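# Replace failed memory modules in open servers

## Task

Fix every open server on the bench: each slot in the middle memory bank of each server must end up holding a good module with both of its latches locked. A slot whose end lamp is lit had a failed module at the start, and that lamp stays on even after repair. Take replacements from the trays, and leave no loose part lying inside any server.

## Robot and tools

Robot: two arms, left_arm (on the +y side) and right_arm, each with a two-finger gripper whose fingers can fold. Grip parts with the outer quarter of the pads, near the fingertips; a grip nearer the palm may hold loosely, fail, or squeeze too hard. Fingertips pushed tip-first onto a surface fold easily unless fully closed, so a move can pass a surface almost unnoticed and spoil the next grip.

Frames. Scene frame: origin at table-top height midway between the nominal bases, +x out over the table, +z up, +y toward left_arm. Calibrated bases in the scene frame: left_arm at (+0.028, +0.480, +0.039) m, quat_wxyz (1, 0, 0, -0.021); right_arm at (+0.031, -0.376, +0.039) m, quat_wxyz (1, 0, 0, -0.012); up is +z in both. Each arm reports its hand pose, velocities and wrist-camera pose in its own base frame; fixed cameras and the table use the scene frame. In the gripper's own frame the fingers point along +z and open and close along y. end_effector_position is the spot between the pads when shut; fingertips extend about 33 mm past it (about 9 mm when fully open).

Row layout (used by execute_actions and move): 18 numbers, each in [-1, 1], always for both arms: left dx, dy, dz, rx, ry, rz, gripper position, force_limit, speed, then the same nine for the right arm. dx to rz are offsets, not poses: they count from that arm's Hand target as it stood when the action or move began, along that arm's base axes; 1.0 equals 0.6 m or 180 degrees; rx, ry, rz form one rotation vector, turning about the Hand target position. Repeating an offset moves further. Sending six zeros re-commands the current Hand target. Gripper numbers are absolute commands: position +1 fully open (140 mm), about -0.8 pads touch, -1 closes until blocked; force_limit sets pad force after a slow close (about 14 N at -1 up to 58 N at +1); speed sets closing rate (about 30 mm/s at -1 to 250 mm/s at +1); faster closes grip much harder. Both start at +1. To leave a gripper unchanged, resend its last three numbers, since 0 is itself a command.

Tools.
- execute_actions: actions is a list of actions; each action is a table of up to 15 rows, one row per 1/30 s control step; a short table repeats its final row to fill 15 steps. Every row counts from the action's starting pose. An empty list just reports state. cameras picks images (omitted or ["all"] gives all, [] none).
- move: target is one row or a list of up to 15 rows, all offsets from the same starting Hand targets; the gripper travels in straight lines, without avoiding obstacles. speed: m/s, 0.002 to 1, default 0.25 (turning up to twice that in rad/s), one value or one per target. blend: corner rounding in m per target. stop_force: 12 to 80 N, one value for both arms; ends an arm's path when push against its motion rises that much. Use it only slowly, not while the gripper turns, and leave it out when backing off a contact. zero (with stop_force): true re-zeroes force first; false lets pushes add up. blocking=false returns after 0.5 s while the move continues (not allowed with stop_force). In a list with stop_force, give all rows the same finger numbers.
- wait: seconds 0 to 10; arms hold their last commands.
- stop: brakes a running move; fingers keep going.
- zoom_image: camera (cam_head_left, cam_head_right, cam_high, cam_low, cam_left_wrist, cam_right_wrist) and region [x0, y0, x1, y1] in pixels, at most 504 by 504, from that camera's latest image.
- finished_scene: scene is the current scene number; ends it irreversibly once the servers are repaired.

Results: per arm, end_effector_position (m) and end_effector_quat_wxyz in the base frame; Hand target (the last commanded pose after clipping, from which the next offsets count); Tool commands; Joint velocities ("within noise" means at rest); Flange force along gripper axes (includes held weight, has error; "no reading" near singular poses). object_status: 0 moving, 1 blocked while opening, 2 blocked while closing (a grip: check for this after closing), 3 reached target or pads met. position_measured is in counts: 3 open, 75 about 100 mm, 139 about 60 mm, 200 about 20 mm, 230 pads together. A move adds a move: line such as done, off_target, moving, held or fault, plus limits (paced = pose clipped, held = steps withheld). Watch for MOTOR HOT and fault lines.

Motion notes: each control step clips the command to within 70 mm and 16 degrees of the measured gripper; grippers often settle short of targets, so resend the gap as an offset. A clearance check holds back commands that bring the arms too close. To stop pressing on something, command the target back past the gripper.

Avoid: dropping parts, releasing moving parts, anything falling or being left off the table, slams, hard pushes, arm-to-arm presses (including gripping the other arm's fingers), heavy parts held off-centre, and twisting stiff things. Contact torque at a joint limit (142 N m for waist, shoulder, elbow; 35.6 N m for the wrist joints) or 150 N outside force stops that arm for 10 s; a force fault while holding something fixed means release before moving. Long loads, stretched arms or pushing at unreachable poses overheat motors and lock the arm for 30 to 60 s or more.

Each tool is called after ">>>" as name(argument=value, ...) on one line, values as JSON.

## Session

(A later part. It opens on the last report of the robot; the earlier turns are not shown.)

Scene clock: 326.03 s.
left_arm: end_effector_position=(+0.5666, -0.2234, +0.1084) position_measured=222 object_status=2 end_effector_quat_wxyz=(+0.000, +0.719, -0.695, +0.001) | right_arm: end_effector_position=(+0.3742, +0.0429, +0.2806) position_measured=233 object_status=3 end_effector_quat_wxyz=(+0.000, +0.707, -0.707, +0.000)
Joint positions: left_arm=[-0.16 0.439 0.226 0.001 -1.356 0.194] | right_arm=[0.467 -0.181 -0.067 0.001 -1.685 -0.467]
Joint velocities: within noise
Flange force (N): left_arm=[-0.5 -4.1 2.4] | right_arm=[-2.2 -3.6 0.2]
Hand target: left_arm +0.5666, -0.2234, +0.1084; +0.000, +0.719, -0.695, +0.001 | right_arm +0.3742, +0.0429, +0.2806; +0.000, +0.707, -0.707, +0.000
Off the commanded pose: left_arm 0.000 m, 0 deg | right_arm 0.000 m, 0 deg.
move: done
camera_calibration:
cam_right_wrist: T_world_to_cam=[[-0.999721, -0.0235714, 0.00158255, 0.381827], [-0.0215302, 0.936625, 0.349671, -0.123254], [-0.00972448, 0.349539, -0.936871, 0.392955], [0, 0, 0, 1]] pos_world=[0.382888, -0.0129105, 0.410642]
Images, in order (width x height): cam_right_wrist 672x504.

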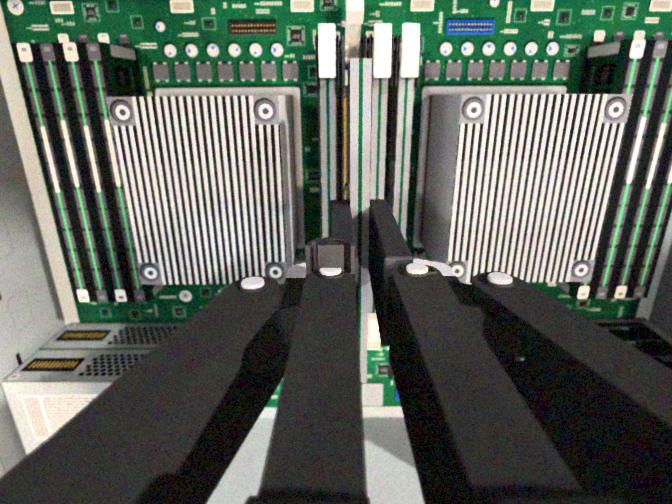

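Looks aligned. Lower.

>>> move(target=[0,0,-0.0783,0,0,0,-1,0.4,-1,0,0,0,0,0,0,-1,1,0], speed=0.015, stop_force=17, cameras=["cam_right_wrist"])

>>> zoom_image(camera="cam_right_wrist", region=[270, 0, 470, 150])

Scene clock: 334.97 s.
left_arm: end_effector_position=(+0.5666, -0.2234, +0.0614) position_measured=222 object_status=2 end_effector_quat_wxyz=(+0.000, +0.719, -0.695, +0.001) | right_arm: end_effector_position=(+0.3742, +0.0429, +0.2806) position_measured=233 object_status=3 end_effector_quat_wxyz=(+0.000, +0.707, -0.707, +0.000)
Joint positions: left_arm=[-0.16 0.47 0.156 0.001 -1.256 0.194] | right_arm=[0.467 -0.181 -0.067 0.001 -1.685 -0.467]
Joint velocities: within noise
Flange force (N): left_arm=[-0.1 -10.5 1.6] | right_arm=[-2.4 -3.0 0.1]
Hand target: left_arm +0.5666, -0.2234, +0.0614; +0.000, +0.719, -0.695, +0.001 | right_arm +0.3742, +0.0429, +0.2806; +0.000, +0.707, -0.707, +0.000
Off the commanded pose: left_arm 0.000 m, 0 deg | right_arm 0.000 m, 0 deg.
move: done
camera_calibration:
cam_right_wrist: T_world_to_cam=[[-0.999721, -0.0235714, 0.00158255, 0.381827], [-0.0215302, 0.936625, 0.349671, -0.123254], [-0.00972448, 0.349539, -0.936871, 0.392955], [0, 0, 0, 1]] pos_world=[0.382888, -0.0129105, 0.410642]
Images, in order (width x height): cam_right_wrist 672x504.

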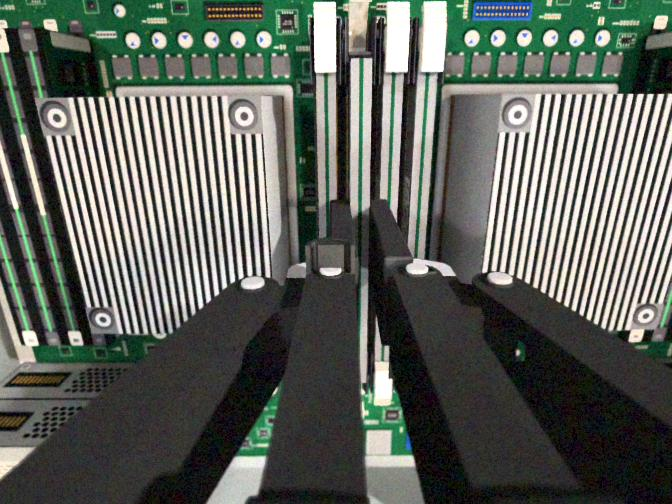

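Scaled by 2.520.

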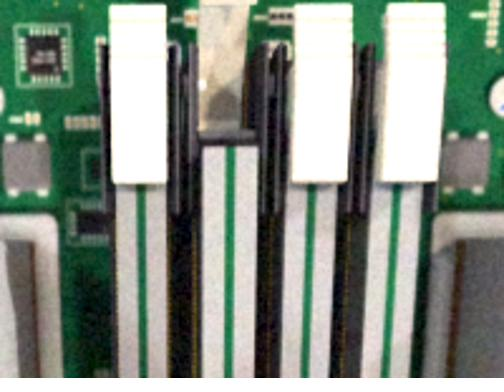

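>>> move(target=[0,0,-0.01,0,0,0,-1,0.4,-1,0,0,0,0,0,0,-1,1,0], speed=0.01, stop_force=25, cameras=[])

>>> move(target=[[0,0,0,0,0,0,-0.57,0.4,-1,0,0,0,0,0,0,-1,1,0],[0,0,0.08,0,0,0,-0.57,0.4,-1,0,0,0,0,0,0,-1,1,0],[0,0,0.08,0,0,0,-1,0.4,-1,0,0,0,0,0,0,-1,1,0]], speed=0.08, cameras=["cam_right_wrist"])

Scene clock: 342.43 s.
left_arm: end_effector_position=(+0.5667, -0.2234, +0.0602) position_measured=222 object_status=2 end_effector_quat_wxyz=(+0.000, +0.719, -0.695, +0.001) | right_arm: end_effector_position=(+0.3742, +0.0429, +0.2806) position_measured=233 object_status=3 end_effector_quat_wxyz=(+0.000, +0.707, -0.707, +0.000)
Joint positions: left_arm=[-0.16 0.471 0.154 0.001 -1.253 0.194] | right_arm=[0.467 -0.181 -0.067 0.001 -1.685 -0.467]
Joint velocities: within noise
Flange force (N): left_arm=[-7.7 -2.8 -37.0] | right_arm=[-2.3 -3.2 -0.2]
Hand target: left_arm +0.5667, -0.2234, +0.0602; +0.000, +0.719, -0.695, +0.001 (not the last commanded pose) | right_arm +0.3742, +0.0429, +0.2806; +0.000, +0.707, -0.707, +0.000
Off the commanded pose: left_arm 0.005 m, 0 deg | right_arm 0.000 m, 0 deg.
move: contact (left_arm)
No camera images: "cameras" was empty.

Scene clock: 345.23 s.
left_arm: end_effector_position=(+0.5667, -0.2234, +0.1082) position_measured=233 object_status=0 end_effector_quat_wxyz=(+0.000, +0.719, -0.695, +0.001) | right_arm: end_effector_position=(+0.3742, +0.0429, +0.2806) position_measured=233 object_status=3 end_effector_quat_wxyz=(+0.000, +0.707, -0.707, +0.000)
Joint positions: left_arm=[-0.16 0.439 0.225 0.001 -1.355 0.194] | right_arm=[0.467 -0.181 -0.067 0.001 -1.685 -0.467]
Joint velocities: within noise
Flange force (N): left_arm=[-0.1 -3.9 3.1] | right_arm=[-2.1 -3.5 0.0]
Hand target: left_arm +0.5667, -0.2234, +0.1082; +0.000, +0.719, -0.695, +0.001 | right_arm +0.3742, +0.0429, +0.2806; +0.000, +0.707, -0.707, +0.000
Off the commanded pose: left_arm 0.000 m, 0 deg | right_arm 0.000 m, 0 deg.
move: done
camera_calibration:
cam_right_wrist: T_world_to_cam=[[-0.999721, -0.0235714, 0.00158255, 0.381827], [-0.0215302, 0.936625, 0.349671, -0.123254], [-0.00972448, 0.349539, -0.936871, 0.392955], [0, 0, 0, 1]] pos_world=[0.382888, -0.0129105, 0.410642]
Images, in order (width x height): cam_right_wrist 672x504.

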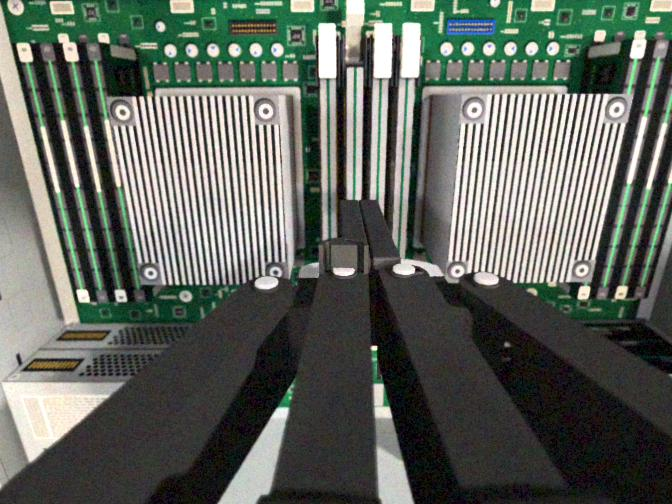

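>>> move(target=[[0,0,-0.05,0,0,0,-1,0.4,-1,0,0,0,0,0,0,-1,1,0]], speed=0.08, cameras=[])

>>> move(target=[0,0,-0.043,0,0,0,-1,0.4,-1,0,0,0,0,0,0,-1,1,0], speed=0.015, stop_force=45, cameras=["cam_right_wrist"])

>>> zoom_image(camera="cam_right_wrist", region=[270, 0, 470, 150])

Scene clock: 355.80 s.
left_arm: end_effector_position=(+0.5667, -0.2234, +0.0782) position_measured=233 object_status=3 end_effector_quat_wxyz=(+0.000, +0.719, -0.695, +0.001) | right_arm: end_effector_position=(+0.3742, +0.0429, +0.2806) position_measured=233 object_status=3 end_effector_quat_wxyz=(+0.000, +0.707, -0.707, +0.000)
Joint positions: left_arm=[-0.16 0.458 0.179 0.001 -1.291 0.194] | right_arm=[0.467 -0.181 -0.067 0.001 -1.685 -0.467]
Joint velocities: within noise
Flange force (N): left_arm=[-0.2 -4.3 3.6] | right_arm=[-2.3 -3.4 -0.3]
Hand target: left_arm +0.5667, -0.2234, +0.0782; +0.000, +0.719, -0.695, +0.001 | right_arm +0.3742, +0.0429, +0.2806; +0.000, +0.707, -0.707, +0.000
Off the commanded pose: left_arm 0.000 m, 0 deg | right_arm 0.000 m, 0 deg.
move: done
No camera images: "cameras" was empty.

Scene clock: 357.60 s.
left_arm: end_effector_position=(+0.5667, -0.2234, +0.0596) position_measured=233 object_status=3 end_effector_quat_wxyz=(+0.000, +0.719, -0.695, +0.001) | right_arm: end_effector_position=(+0.3742, +0.0429, +0.2806) position_measured=233 object_status=3 end_effector_quat_wxyz=(+0.000, +0.707, -0.707, +0.000)
Joint positions: left_arm=[-0.16 0.471 0.153 0.001 -1.252 0.194] | right_arm=[0.467 -0.181 -0.067 0.001 -1.685 -0.467]
Joint velocities: within noise
Flange force (N): left_arm=[-7.3 3.1 -60.7] | right_arm=[-2.2 -3.1 0.1]
Hand target: left_arm +0.5667, -0.2234, +0.0596; +0.000, +0.719, -0.695, +0.001 (not the last commanded pose) | right_arm +0.3742, +0.0429, +0.2806; +0.000, +0.707, -0.707, +0.000
Off the commanded pose: left_arm 0.007 m, 0 deg | right_arm 0.000 m, 0 deg.
move: contact (left_arm)
camera_calibration:
cam_right_wrist: T_world_to_cam=[[-0.999721, -0.0235714, 0.00158255, 0.381827], [-0.0215302, 0.936625, 0.349671, -0.123254], [-0.00972448, 0.349539, -0.936871, 0.392955], [0, 0, 0, 1]] pos_world=[0.382888, -0.0129105, 0.410642]
Images, in order (width x height): cam_right_wrist 672x504.

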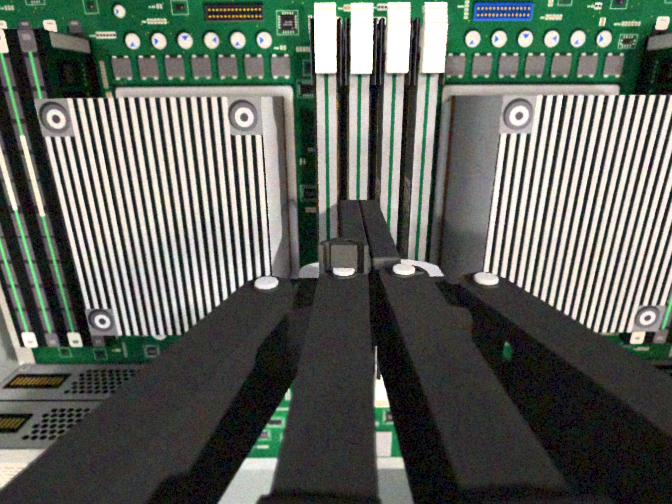

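Scaled by 2.520.

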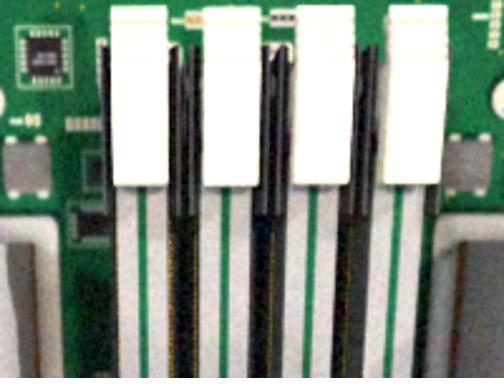

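>>> move(target=[[0,0,0.25,0,0,0,-1,0.4,-1,0,0,0,0,0,0,-1,1,0],[0,0.2,0.3,0,0,0,-1,0.4,-1,0,0,0,0,0,0,-1,1,0]], speed=0.2, cameras=["cam_right_wrist","cam_high"])

>>> zoom_image(camera="cam_right_wrist", region=[250, 0, 450, 200])

Scene clock: 366.13 s.
left_arm: end_effector_position=(+0.5666, -0.1034, +0.2395) position_measured=233 object_status=3 end_effector_quat_wxyz=(+0.000, +0.719, -0.695, +0.001) | right_arm: end_effector_position=(+0.3742, +0.0429, +0.2806) position_measured=233 object_status=3 end_effector_quat_wxyz=(+0.000, +0.707, -0.707, +0.000)
Joint positions: left_arm=[0.048 0.326 0.379 0.001 -1.623 -0.014] | right_arm=[0.467 -0.181 -0.067 0.001 -1.685 -0.467]
Joint velocities: within noise
Flange force (N): left_arm=[-1.3 -4.1 1.5] | right_arm=[-2.3 -3.5 -0.3]
Hand target: left_arm +0.5667, -0.1034, +0.2396; +0.000, +0.719, -0.695, +0.001 | right_arm +0.3742, +0.0429, +0.2806; +0.000, +0.707, -0.707, +0.000
Off the commanded pose: left_arm 0.000 m, 0 deg | right_arm 0.000 m, 0 deg.
move: done
camera_calibration:
cam_right_wrist: T_world_to_cam=[[-0.999721, -0.0235714, 0.00158255, 0.381827], [-0.0215302, 0.936625, 0.349671, -0.123254], [-0.00972448, 0.349539, -0.936871, 0.392955], [0, 0, 0, 1]] pos_world=[0.382888, -0.0129105, 0.410642]
Images, in order (width x height): cam_high 672x504, cam_right_wrist 672x504.

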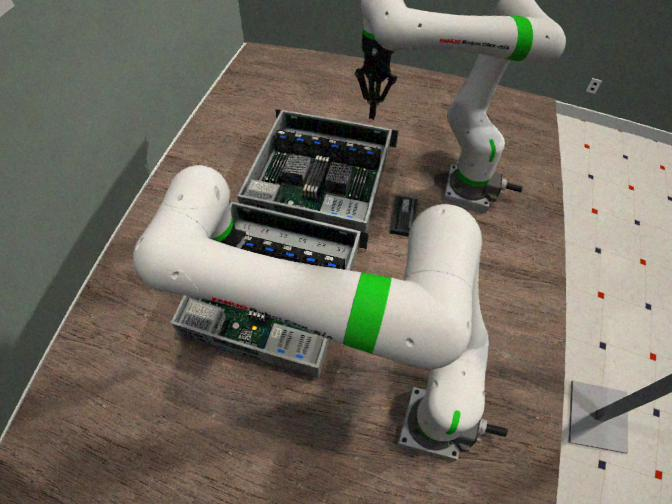

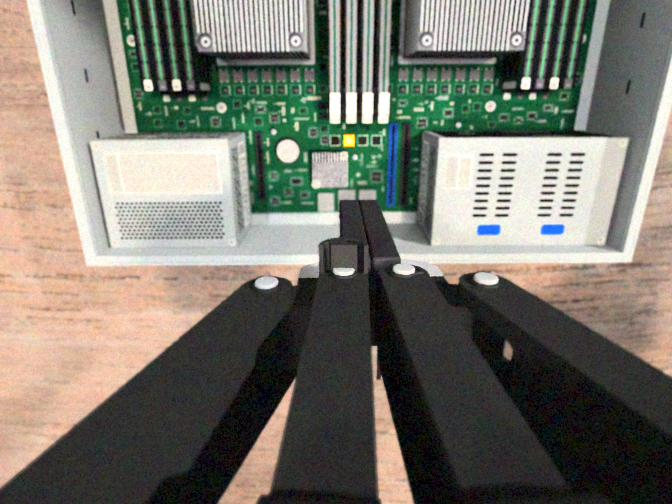

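Scaled by 2.520.

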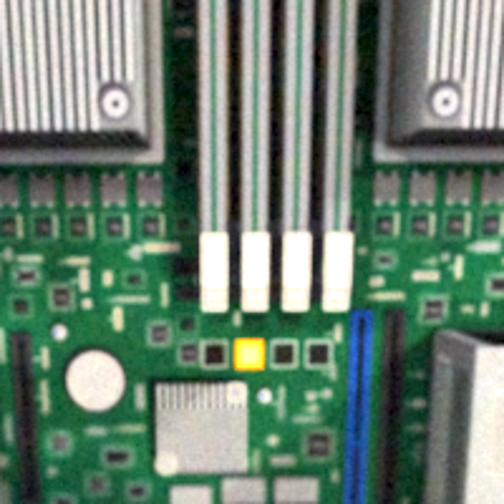

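All closed.

>>> finished_scene(scene=2)

The scene is finished: the task was done.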